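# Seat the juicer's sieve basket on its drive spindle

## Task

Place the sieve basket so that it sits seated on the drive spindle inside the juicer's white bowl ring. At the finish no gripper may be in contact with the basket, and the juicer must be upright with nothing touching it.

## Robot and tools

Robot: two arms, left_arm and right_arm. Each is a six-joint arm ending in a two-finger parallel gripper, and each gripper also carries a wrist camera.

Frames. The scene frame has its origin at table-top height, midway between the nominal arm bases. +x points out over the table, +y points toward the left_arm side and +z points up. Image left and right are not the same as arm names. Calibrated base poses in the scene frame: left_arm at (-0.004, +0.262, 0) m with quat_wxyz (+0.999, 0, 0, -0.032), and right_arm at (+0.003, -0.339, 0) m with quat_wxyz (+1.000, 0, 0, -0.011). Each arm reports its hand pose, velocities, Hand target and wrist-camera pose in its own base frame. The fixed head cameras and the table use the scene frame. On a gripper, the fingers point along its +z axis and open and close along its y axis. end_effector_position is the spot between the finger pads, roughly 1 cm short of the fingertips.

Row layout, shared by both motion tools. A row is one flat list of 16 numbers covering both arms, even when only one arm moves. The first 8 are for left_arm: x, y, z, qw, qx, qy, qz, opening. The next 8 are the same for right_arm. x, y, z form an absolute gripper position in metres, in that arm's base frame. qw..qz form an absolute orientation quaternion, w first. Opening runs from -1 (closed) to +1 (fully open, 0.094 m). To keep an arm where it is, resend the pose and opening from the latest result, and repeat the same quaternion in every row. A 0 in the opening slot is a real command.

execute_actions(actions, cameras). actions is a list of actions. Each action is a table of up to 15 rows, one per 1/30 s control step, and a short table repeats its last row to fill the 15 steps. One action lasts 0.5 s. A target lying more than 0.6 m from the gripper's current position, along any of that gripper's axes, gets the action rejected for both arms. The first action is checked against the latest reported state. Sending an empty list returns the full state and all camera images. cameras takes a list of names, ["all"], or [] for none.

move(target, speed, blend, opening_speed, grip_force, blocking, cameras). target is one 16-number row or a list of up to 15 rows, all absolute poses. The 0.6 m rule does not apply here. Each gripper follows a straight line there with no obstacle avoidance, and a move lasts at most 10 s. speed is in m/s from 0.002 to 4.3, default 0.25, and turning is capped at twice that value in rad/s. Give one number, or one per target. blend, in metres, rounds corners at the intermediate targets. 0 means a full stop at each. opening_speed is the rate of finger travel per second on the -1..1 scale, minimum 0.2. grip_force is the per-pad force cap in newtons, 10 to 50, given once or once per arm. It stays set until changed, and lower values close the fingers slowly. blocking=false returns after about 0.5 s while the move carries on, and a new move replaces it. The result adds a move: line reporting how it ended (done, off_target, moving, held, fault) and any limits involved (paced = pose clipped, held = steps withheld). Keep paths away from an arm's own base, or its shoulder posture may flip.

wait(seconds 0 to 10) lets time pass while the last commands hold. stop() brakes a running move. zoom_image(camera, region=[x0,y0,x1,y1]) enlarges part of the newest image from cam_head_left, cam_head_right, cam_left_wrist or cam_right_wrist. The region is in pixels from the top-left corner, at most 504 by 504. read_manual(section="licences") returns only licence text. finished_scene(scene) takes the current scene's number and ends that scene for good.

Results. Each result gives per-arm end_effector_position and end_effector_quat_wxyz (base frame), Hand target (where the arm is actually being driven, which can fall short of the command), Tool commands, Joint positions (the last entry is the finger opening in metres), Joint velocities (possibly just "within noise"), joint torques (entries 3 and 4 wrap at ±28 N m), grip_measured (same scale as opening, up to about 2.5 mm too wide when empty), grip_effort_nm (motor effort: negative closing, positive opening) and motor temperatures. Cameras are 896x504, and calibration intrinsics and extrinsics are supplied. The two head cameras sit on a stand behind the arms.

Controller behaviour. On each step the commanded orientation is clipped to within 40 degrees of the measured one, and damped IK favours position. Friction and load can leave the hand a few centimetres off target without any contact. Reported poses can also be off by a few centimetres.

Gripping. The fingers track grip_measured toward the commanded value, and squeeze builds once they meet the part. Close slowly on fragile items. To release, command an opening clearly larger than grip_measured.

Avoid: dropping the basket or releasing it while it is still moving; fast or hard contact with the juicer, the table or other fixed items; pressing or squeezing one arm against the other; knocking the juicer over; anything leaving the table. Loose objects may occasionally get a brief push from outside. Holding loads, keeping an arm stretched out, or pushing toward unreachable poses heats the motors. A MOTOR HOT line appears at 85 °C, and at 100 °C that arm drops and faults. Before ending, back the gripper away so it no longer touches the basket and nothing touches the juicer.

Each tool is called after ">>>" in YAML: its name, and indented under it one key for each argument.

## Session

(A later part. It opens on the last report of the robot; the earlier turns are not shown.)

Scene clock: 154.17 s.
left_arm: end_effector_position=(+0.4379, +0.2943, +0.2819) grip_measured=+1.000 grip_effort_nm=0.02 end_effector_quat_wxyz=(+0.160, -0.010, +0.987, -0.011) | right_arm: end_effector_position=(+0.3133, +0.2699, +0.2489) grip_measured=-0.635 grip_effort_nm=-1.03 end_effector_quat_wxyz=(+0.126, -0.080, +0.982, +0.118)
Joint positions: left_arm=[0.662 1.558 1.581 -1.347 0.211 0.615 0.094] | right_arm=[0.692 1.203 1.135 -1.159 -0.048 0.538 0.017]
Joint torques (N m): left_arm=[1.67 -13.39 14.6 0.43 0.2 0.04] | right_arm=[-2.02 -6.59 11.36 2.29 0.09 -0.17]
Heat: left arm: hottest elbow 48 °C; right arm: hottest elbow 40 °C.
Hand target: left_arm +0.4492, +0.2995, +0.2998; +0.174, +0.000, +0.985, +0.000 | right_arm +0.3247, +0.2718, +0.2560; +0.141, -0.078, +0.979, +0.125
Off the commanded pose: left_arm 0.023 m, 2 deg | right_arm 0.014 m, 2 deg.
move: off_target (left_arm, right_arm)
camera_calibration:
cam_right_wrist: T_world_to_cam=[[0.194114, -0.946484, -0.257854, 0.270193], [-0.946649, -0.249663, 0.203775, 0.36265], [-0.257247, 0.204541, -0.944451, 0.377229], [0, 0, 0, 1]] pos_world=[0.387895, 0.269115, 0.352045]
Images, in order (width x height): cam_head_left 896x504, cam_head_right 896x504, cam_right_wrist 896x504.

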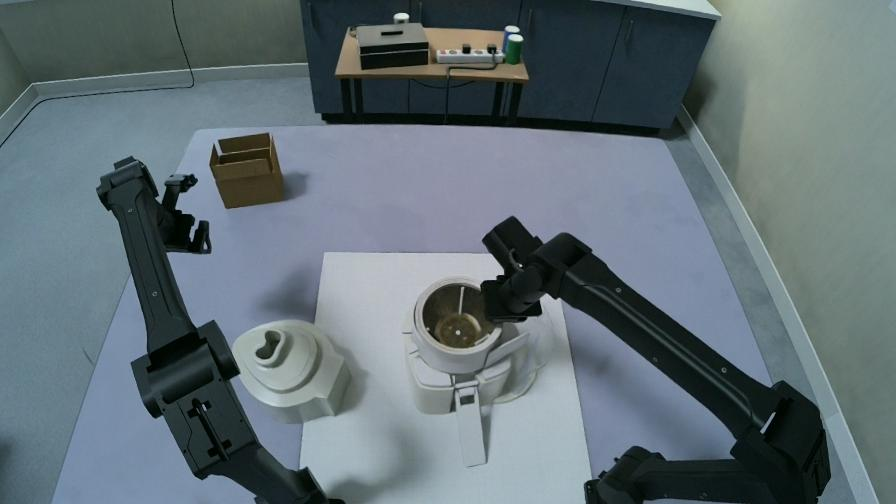

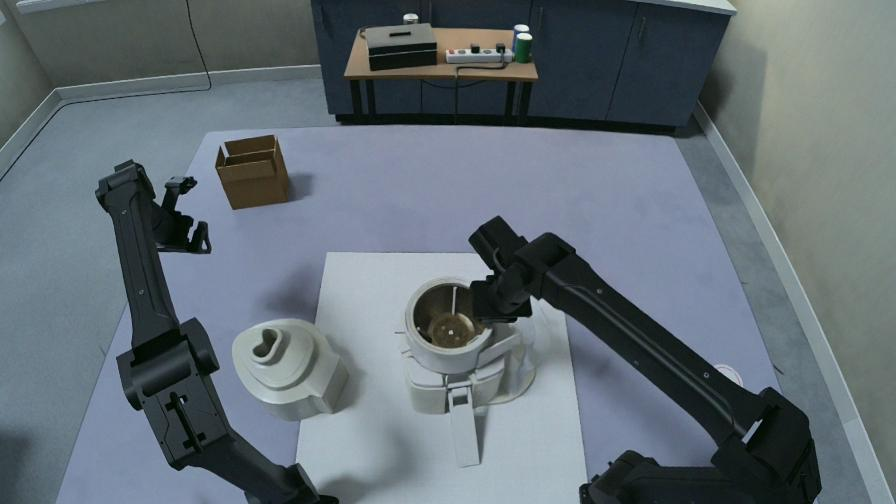

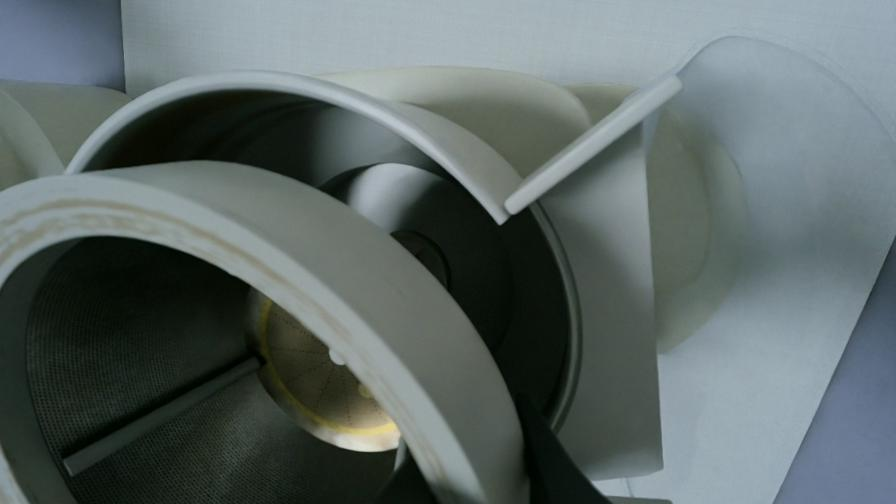

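>>> move:
  target:
    - [0.45,0.30,0.30,0.174,0,0.985,0,1,0.335,0.272,0.315,0.141,-0.0781,0.98,0.1252,-1]
    - [0.45,0.30,0.30,0.174,0,0.985,0,1,0.326,0.272,0.265,0.141,-0.0781,0.98,0.1252,-1]
  speed: 0.1
  cameras: ["cam_right_wrist","cam_head_right","cam_head_left"]

>>> zoom_image:
  camera: "cam_head_right"
  region: [390, 260, 540, 380]

>>> zoom_image:
  camera: "cam_head_left"
  region: [390, 260, 540, 380]

Scene clock: 163.57 s.
left_arm: end_effector_position=(+0.4379, +0.2943, +0.2819) grip_measured=+1.000 grip_effort_nm=0.02 end_effector_quat_wxyz=(+0.160, -0.010, +0.987, -0.011) | right_arm: end_effector_position=(+0.3244, +0.2693, +0.2574) grip_measured=-0.635 grip_effort_nm=-1.03 end_effector_quat_wxyz=(+0.126, -0.079, +0.982, +0.114)
Joint positions: left_arm=[0.662 1.558 1.581 -1.347 0.211 0.615 0.094] | right_arm=[0.674 1.226 1.177 -1.183 -0.047 0.522 0.017]
Joint torques (N m): left_arm=[1.14 -13.57 14.78 0.58 0.18 0.06] | right_arm=[-0.26 -8.82 9.96 2.25 0.03 -0.03]
Heat: left arm: hottest elbow 49 °C; right arm: hottest elbow 40 °C.
Hand target: left_arm +0.4492, +0.2995, +0.2998; +0.174, +0.000, +0.985, +0.000 | right_arm +0.3259, +0.2719, +0.2652; +0.141, -0.078, +0.979, +0.125
Off the commanded pose: left_arm 0.023 m, 2 deg | right_arm 0.008 m, 2 deg.
move: off_target (left_arm)
camera_calibration:
cam_right_wrist: T_world_to_cam=[[0.191022, -0.948917, -0.25113, 0.269607], [-0.947627, -0.244989, 0.204899, 0.37014], [-0.255956, 0.198838, -0.946018, 0.389704], [0, 0, 0, 1]] pos_world=[0.399001, 0.269027, 0.360532]
Images, in order (width x height): cam_head_left 896x504, cam_head_right 896x504, cam_right_wrist 896x504.

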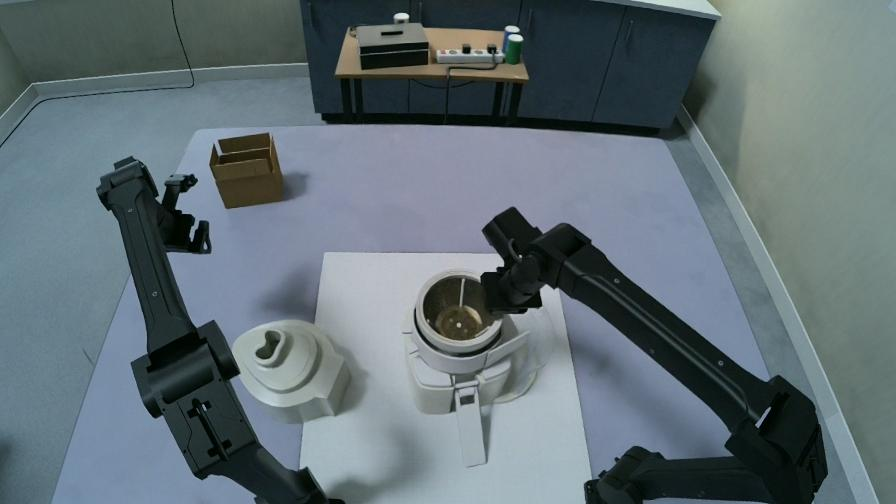

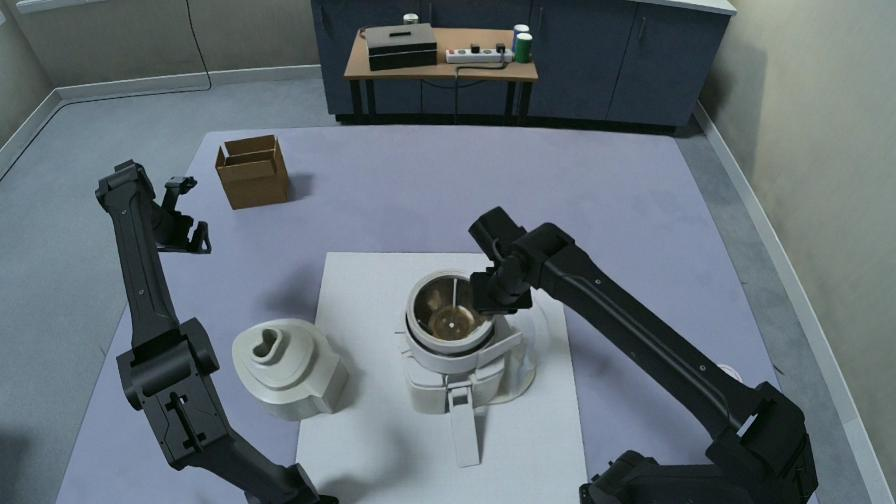

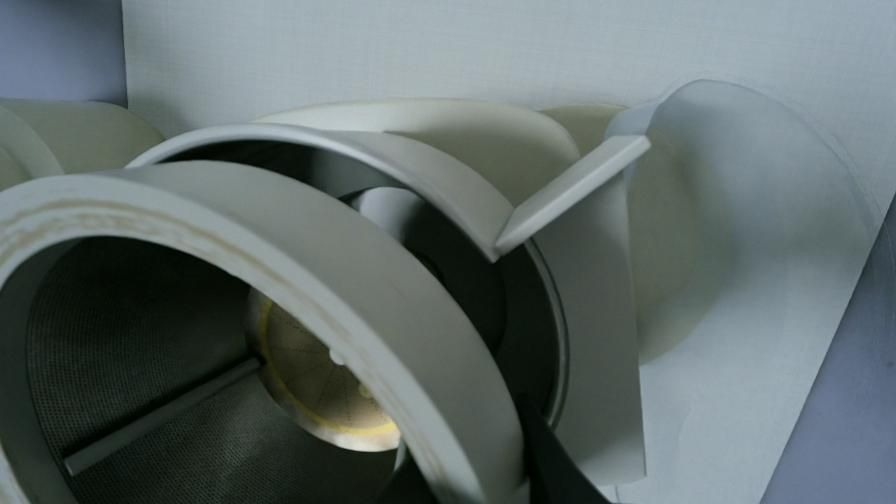

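Scaled by 3.360 from the camera's 896x504 image, which has a finer 1280x720 frame.

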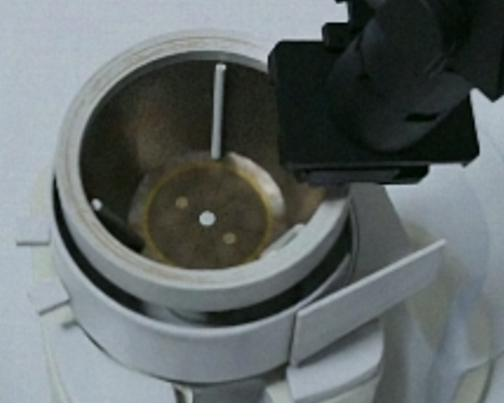

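Scaled by 3.360 from the camera's 896x504 image, which has a finer 1280x720 frame.

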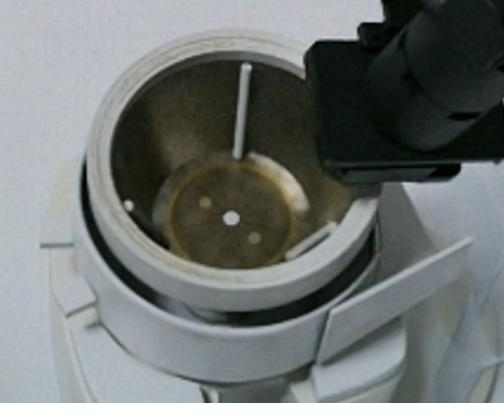

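>>> move:
  target: [0.45,0.30,0.30,0.174,0,0.985,0,1,0.3245,0.272,0.228,0.141,-0.0781,0.98,0.1252,-1]
  speed: 0.07
  cameras: ["cam_right_wrist","cam_head_right","cam_head_left"]

>>> zoom_image:
  camera: "cam_head_right"
  region: [390, 260, 540, 380]

Scene clock: 169.97 s.
left_arm: end_effector_position=(+0.4379, +0.2943, +0.2819) grip_measured=+1.000 grip_effort_nm=0.02 end_effector_quat_wxyz=(+0.160, -0.010, +0.987, -0.011) | right_arm: end_effector_position=(+0.3235, +0.2683, +0.2239) grip_measured=-0.635 grip_effort_nm=-1.03 end_effector_quat_wxyz=(+0.130, -0.079, +0.982, +0.116)
Joint positions: left_arm=[0.662 1.558 1.581 -1.347 0.211 0.615 0.094] | right_arm=[0.674 1.226 1.087 -1.085 -0.046 0.522 0.017]
Joint torques (N m): left_arm=[1.61 -12.81 14.63 0.39 0.17 0.04] | right_arm=[-0.15 -8.12 9.68 2.44 -0.01 -0.02]
Heat: left arm: hottest elbow 49 °C; right arm: hottest elbow 41 °C.
Hand target: left_arm +0.4492, +0.2995, +0.2998; +0.174, +0.000, +0.985, +0.000 | right_arm +0.3244, +0.2719, +0.2282; +0.141, -0.078, +0.979, +0.125
Off the commanded pose: left_arm 0.023 m, 2 deg | right_arm 0.006 m, 2 deg.
move: off_target (left_arm)
camera_calibration:
cam_right_wrist: T_world_to_cam=[[0.192409, -0.947925, -0.253803, 0.260372], [-0.949111, -0.245478, 0.197304, 0.378137], [-0.249333, 0.202924, -0.946919, 0.35491], [0, 0, 0, 1]] pos_world=[0.397287, 0.267618, 0.327546]
Images, in order (width x height): cam_head_left 896x504, cam_head_right 896x504, cam_right_wrist 896x504.

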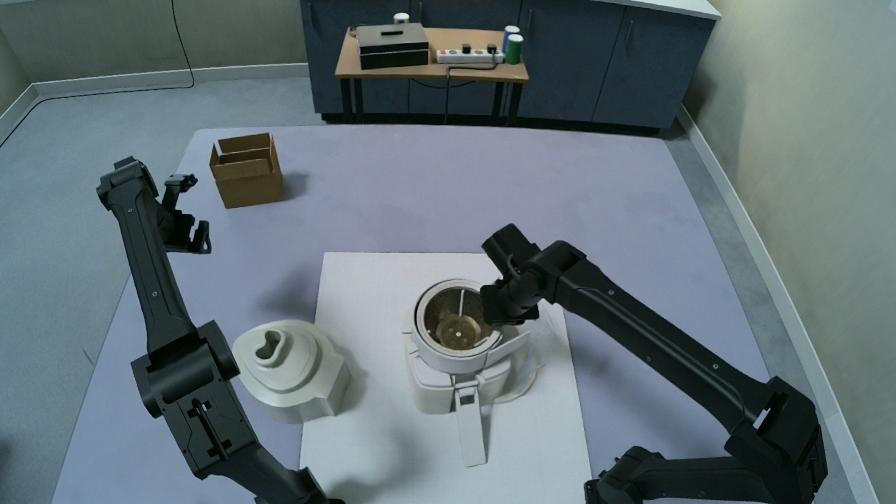

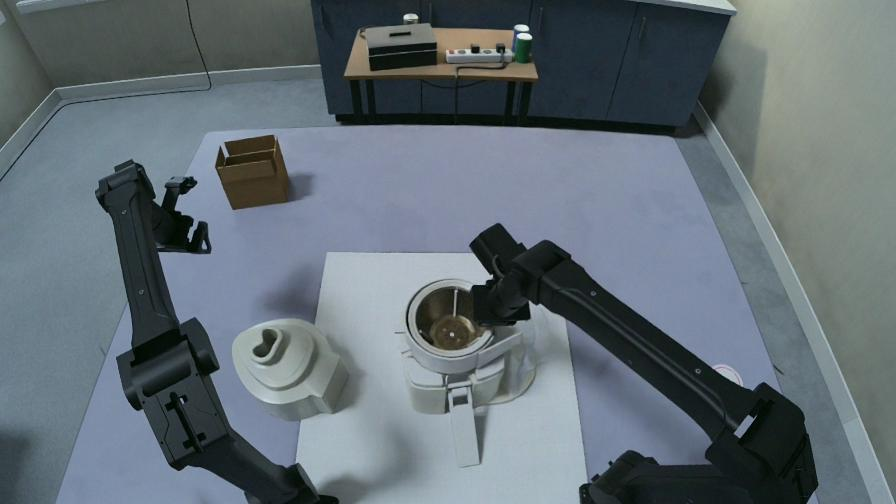

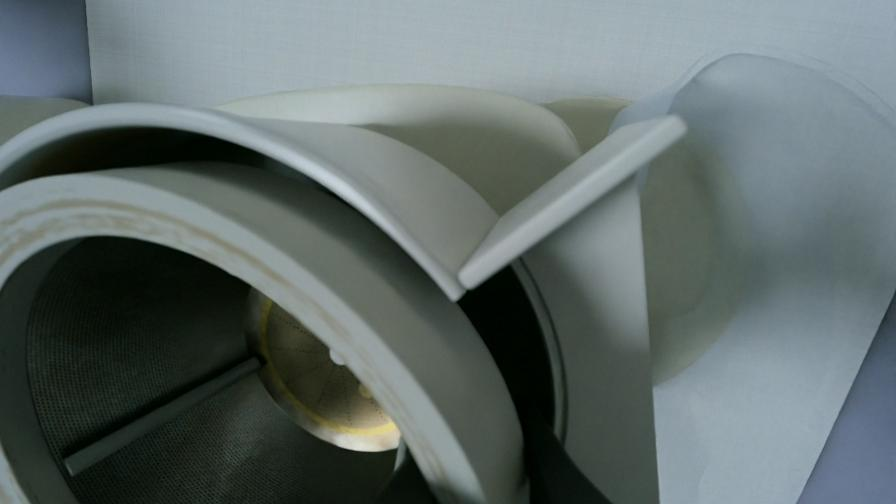

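Scaled by 3.360 from the camera's 896x504 image, which has a finer 1280x720 frame.

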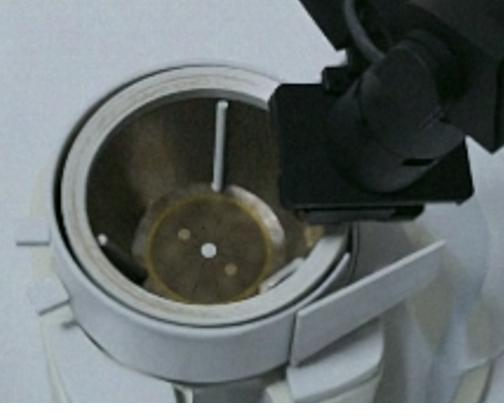

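>>> move:
  target:
    - [0.45,0.30,0.30,0.174,0,0.985,0,1,0.311,0.276,0.224,0.1365,-0.0352,0.9828,0.1193,-1]
    - [0.45,0.30,0.30,0.174,0,0.985,0,1,0.311,0.276,0.200,0.1365,-0.0352,0.9828,0.1193,-1]
  speed: 0.06
  cameras: ["cam_right_wrist","cam_head_right","cam_head_left"]

>>> zoom_image:
  camera: "cam_head_right"
  region: [390, 260, 540, 380]

Scene clock: 182.57 s.
left_arm: end_effector_position=(+0.4379, +0.2943, +0.2819) grip_measured=+1.000 grip_effort_nm=0.02 end_effector_quat_wxyz=(+0.160, -0.010, +0.987, -0.011) | right_arm: end_effector_position=(+0.3161, +0.2712, +0.2008) grip_measured=-0.635 grip_effort_nm=-1.03 end_effector_quat_wxyz=(+0.132, -0.029, +0.984, +0.114)
Joint positions: left_arm=[0.662 1.558 1.581 -1.347 0.211 0.615 0.094] | right_arm=[0.705 1.224 1.024 -1.02 -0.012 0.649 0.017]
Joint torques (N m): left_arm=[1.55 -14.04 14.52 0.79 0.13 0.06] | right_arm=[1.2 -8.35 8.9 2.04 0.07 -0.06]
Heat: left arm: hottest elbow 49 °C; right arm: hottest elbow 42 °C.
Hand target: left_arm +0.4492, +0.2995, +0.2998; +0.174, +0.000, +0.985, +0.000 | right_arm +0.3110, +0.2759, +0.2000; +0.136, -0.035, +0.983, +0.119
Off the commanded pose: left_arm 0.023 m, 2 deg | right_arm 0.007 m, 1 deg.
move: off_target (left_arm)
camera_calibration:
cam_right_wrist: T_world_to_cam=[[0.0953348, -0.960168, -0.262656, 0.294377], [-0.967623, -0.151332, 0.201999, 0.355866], [-0.233701, 0.234894, -0.943509, 0.316289], [0, 0, 0, 1]] pos_world=[0.390198, 0.262211, 0.303856]
Images, in order (width x height): cam_head_left 896x504, cam_head_right 896x504, cam_right_wrist 896x504.

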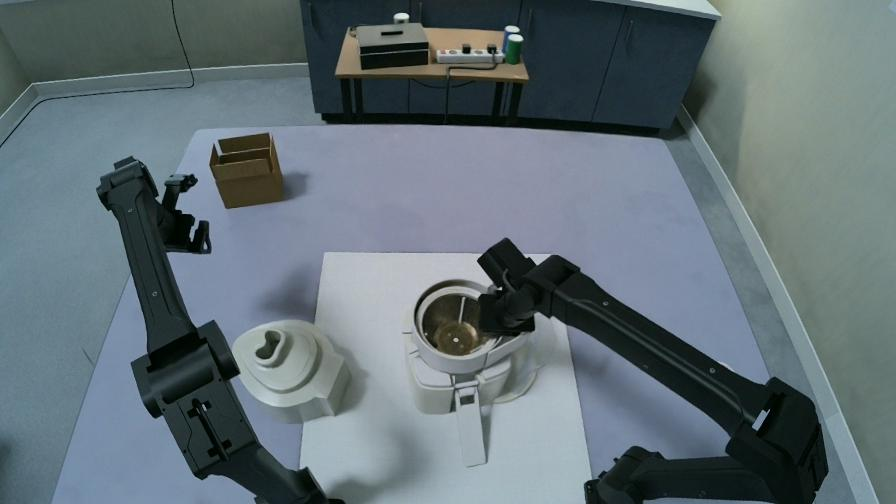

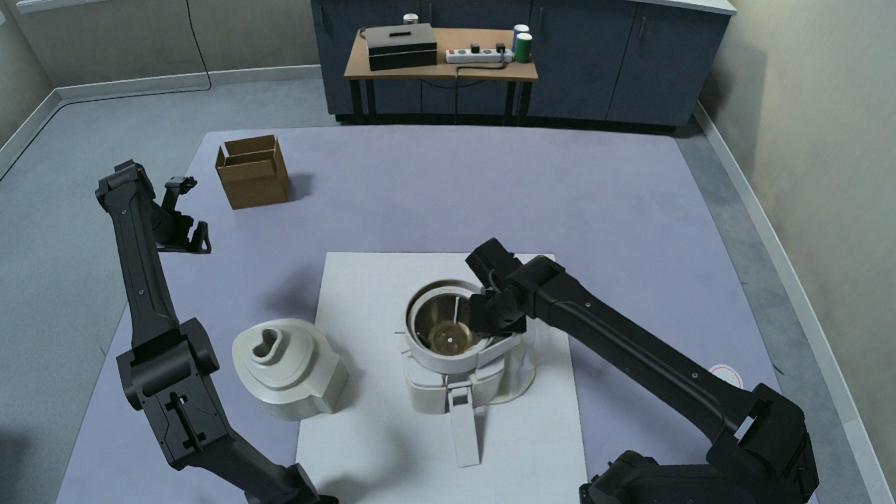

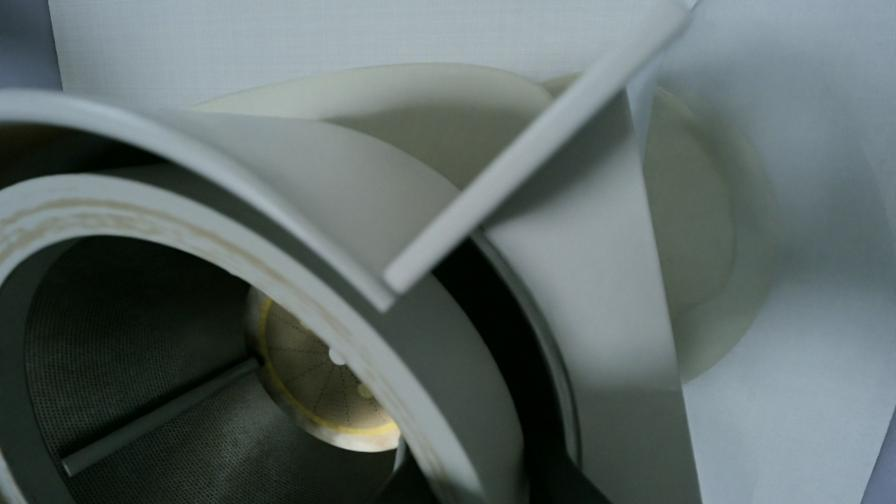

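Scaled by 3.360 from the camera's 896x504 image, which has a finer 1280x720 frame.

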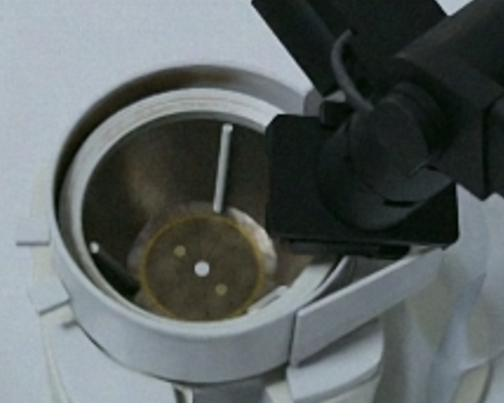

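>>> move:
  target: [0.45,0.30,0.30,0.174,0,0.985,0,1,0.312,0.275,0.188,0.1365,-0.0352,0.9828,0.1193,-1]
  speed: 0.05
  cameras: ["cam_head_right"]

>>> zoom_image:
  camera: "cam_head_right"
  region: [390, 260, 540, 380]

Scene clock: 192.90 s.
left_arm: end_effector_position=(+0.4379, +0.2943, +0.2819) grip_measured=+1.000 grip_effort_nm=0.02 end_effector_quat_wxyz=(+0.160, -0.010, +0.987, -0.011) | right_arm: end_effector_position=(+0.3164, +0.2715, +0.1993) grip_measured=-0.635 grip_effort_nm=-1.03 end_effector_quat_wxyz=(+0.137, -0.027, +0.983, +0.118)
Joint positions: left_arm=[0.662 1.558 1.581 -1.347 0.211 0.615 0.094] | right_arm=[0.705 1.218 1.011 -1 -0.012 0.652 0.017]
Joint torques (N m): left_arm=[1.32 -13.63 14.72 0.58 0.21 0.09] | right_arm=[-0.03 -7.53 7.79 2.84 0.07 -0.14]
Motor temperatures (°C): left_arm=[25 39 50 25 24 26 27] | right_arm=[27 31 41 23 26 25 28]
Heat: left arm: hottest elbow 50 °C; right arm: hottest elbow 41 °C.
Hand target: left_arm +0.4492, +0.2995, +0.2998; +0.174, +0.000, +0.985, +0.000 | right_arm +0.3119, +0.2748, +0.1883; +0.136, -0.035, +0.983, +0.119
Off the commanded pose: left_arm 0.023 m, 2 deg | right_arm 0.013 m, 1 deg.
move: off_target (left_arm, right_arm)
Images, in order (width x height): cam_head_right 896x504.

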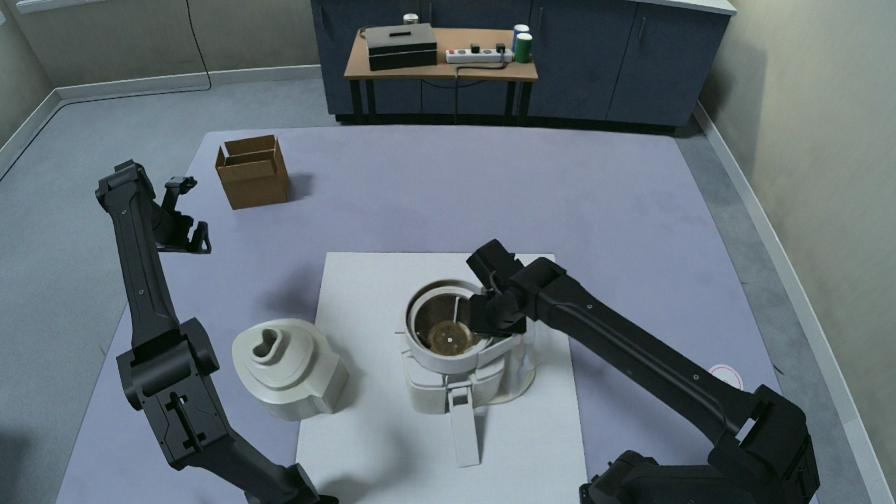

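Scaled by 3.360 from the camera's 896x504 image, which has a finer 1280x720 frame.

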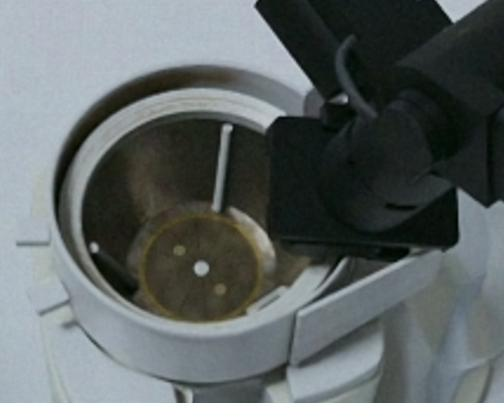

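>>> move:
  target: [0.45,0.30,0.30,0.174,0,0.985,0,1,0.3065,0.275,0.188,0.1406,-0.001,0.9834,0.1145,-1]
  speed: 0.05
  cameras: ["cam_head_right"]

>>> zoom_image:
  camera: "cam_head_right"
  region: [390, 260, 540, 380]

Scene clock: 204.53 s.
left_arm: end_effector_position=(+0.4379, +0.2943, +0.2819) grip_measured=+1.000 grip_effort_nm=0.02 end_effector_quat_wxyz=(+0.160, -0.010, +0.987, -0.011) | right_arm: end_effector_position=(+0.3135, +0.2708, +0.1992) grip_measured=-0.635 grip_effort_nm=-1.03 end_effector_quat_wxyz=(+0.143, -0.007, +0.983, +0.116)
Joint positions: left_arm=[0.662 1.558 1.581 -1.347 0.211 0.615 0.094] | right_arm=[0.718 1.207 1.001 -0.994 0.01 0.701 0.017]
Joint torques (N m): left_arm=[1.32 -13.92 14.67 0.47 0.19 0.11] | right_arm=[1.61 -6.71 7.76 2.26 0.44 0.23]
Heat: left arm: hottest elbow 50 °C; right arm: hottest elbow 40 °C.
Hand target: left_arm +0.4492, +0.2995, +0.2998; +0.174, +0.000, +0.985, +0.000 | right_arm +0.3064, +0.2747, +0.1881; +0.140, -0.001, +0.983, +0.114
Off the commanded pose: left_arm 0.023 m, 2 deg | right_arm 0.014 m, 1 deg.
move: off_target (left_arm, right_arm)
Images, in order (width x height): cam_head_right 896x504.

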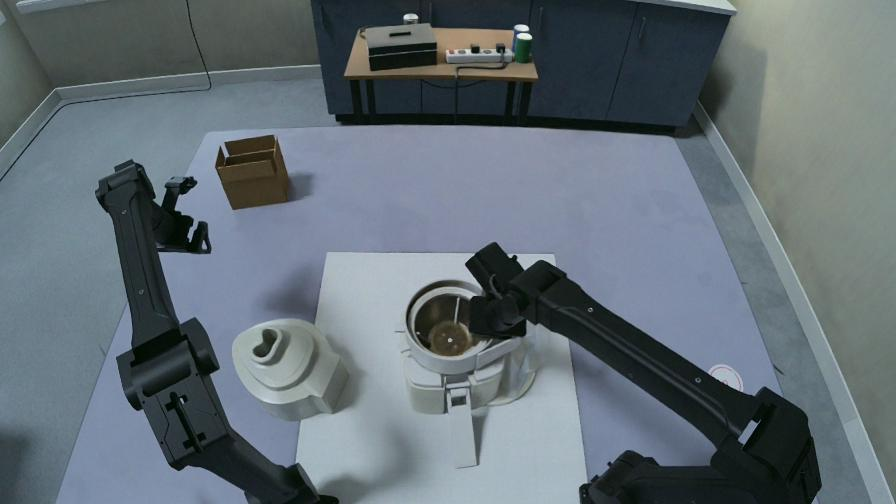

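Scaled by 3.360 from the camera's 896x504 image, which has a finer 1280x720 frame.

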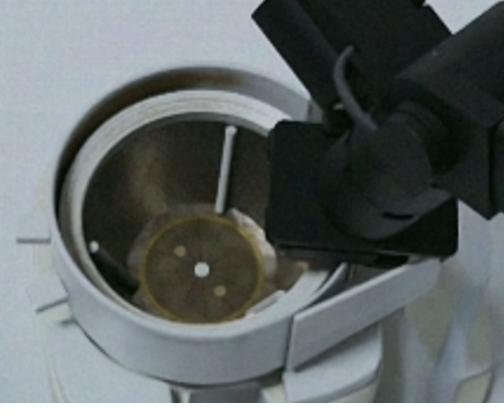

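>>> move:
  target:
    - [0.45,0.30,0.30,0.174,0,0.985,0,1,0.3125,0.272,0.195,0.143,-0.006,0.983,0.116,-1]
    - [0.45,0.30,0.30,0.174,0,0.985,0,1,0.3125,0.272,0.195,0.143,-0.006,0.983,0.116,-0.3]
    - [0.45,0.30,0.30,0.174,0,0.985,0,1,0.325,0.268,0.28,0.143,-0.006,0.983,0.116,-0.3]
    - [0.45,0.30,0.30,0.174,0,0.985,0,1,0.33,0.12,0.36,0.17,0,0.985,0,-0.3]
  speed: [0.05,0.05,0.09,0.3]
  opening_speed: 0.5
  blend: [0,0,0.01,0]
  cameras: ["cam_head_right","cam_right_wrist"]

>>> zoom_image:
  camera: "cam_head_right"
  region: [390, 260, 540, 380]

Scene clock: 217.03 s.
left_arm: end_effector_position=(+0.4379, +0.2943, +0.2819) grip_measured=+1.000 grip_effort_nm=0.02 end_effector_quat_wxyz=(+0.160, -0.010, +0.987, -0.011) | right_arm: end_effector_position=(+0.3195, +0.1190, +0.3325) grip_measured=-0.302 grip_effort_nm=0.08 end_effector_quat_wxyz=(+0.150, -0.001, +0.989, -0.009)
Joint positions: left_arm=[0.662 1.558 1.581 -1.347 0.211 0.615 0.094] | right_arm=[0.429 1.072 1.269 -1.5 0.14 0.409 0.033]
Joint torques (N m): left_arm=[1.2 -13.63 14.63 0.31 0.19 0.07] | right_arm=[-1.61 -4.95 15.68 0.77 0.03 -0.17]
Heat: left arm: hottest elbow 50 °C; right arm: hottest elbow 40 °C.
Hand target: left_arm +0.4492, +0.2995, +0.2998; +0.174, +0.000, +0.985, +0.000 | right_arm +0.3289, +0.1195, +0.3594; +0.171, +0.000, +0.985, +0.000
Off the commanded pose: left_arm 0.023 m, 2 deg | right_arm 0.029 m, 3 deg.
move: off_target (left_arm, right_arm)
camera_calibration:
cam_right_wrist: T_world_to_cam=[[0.00989694, -0.99954, -0.0286822, 0.136817], [-0.981878, -0.0151429, 0.18891, 0.302039], [-0.189257, 0.0262927, -0.981575, 0.500451], [0, 0, 0, 1]] pos_world=[0.389925, 0.128169, 0.438097]
Images, in order (width x height): cam_head_right 896x504, cam_right_wrist 896x504.

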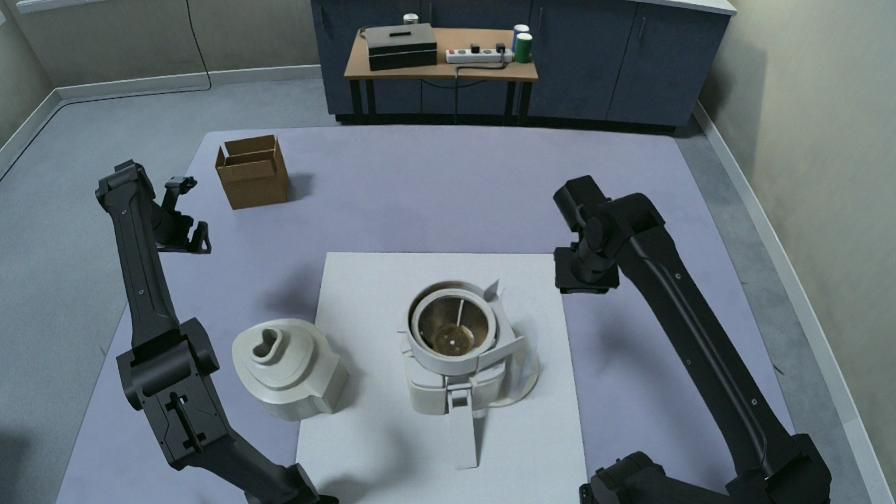

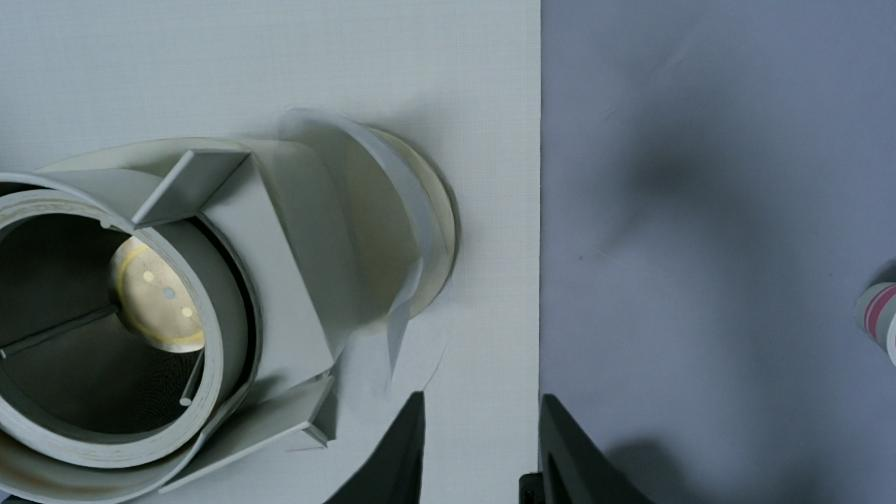

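Scaled by 3.360 from the camera's 896x504 image, which has a finer 1280x720 frame.

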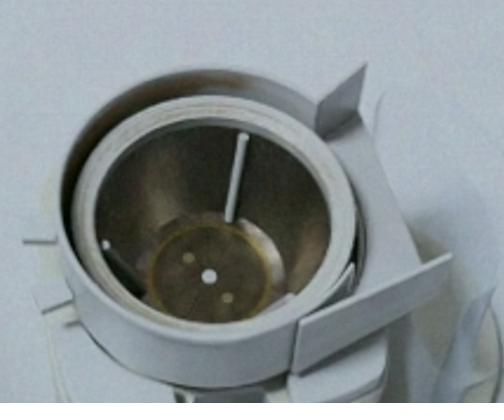

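>>> finished_scene:
  scene: 2

The scene is finished: the task was done.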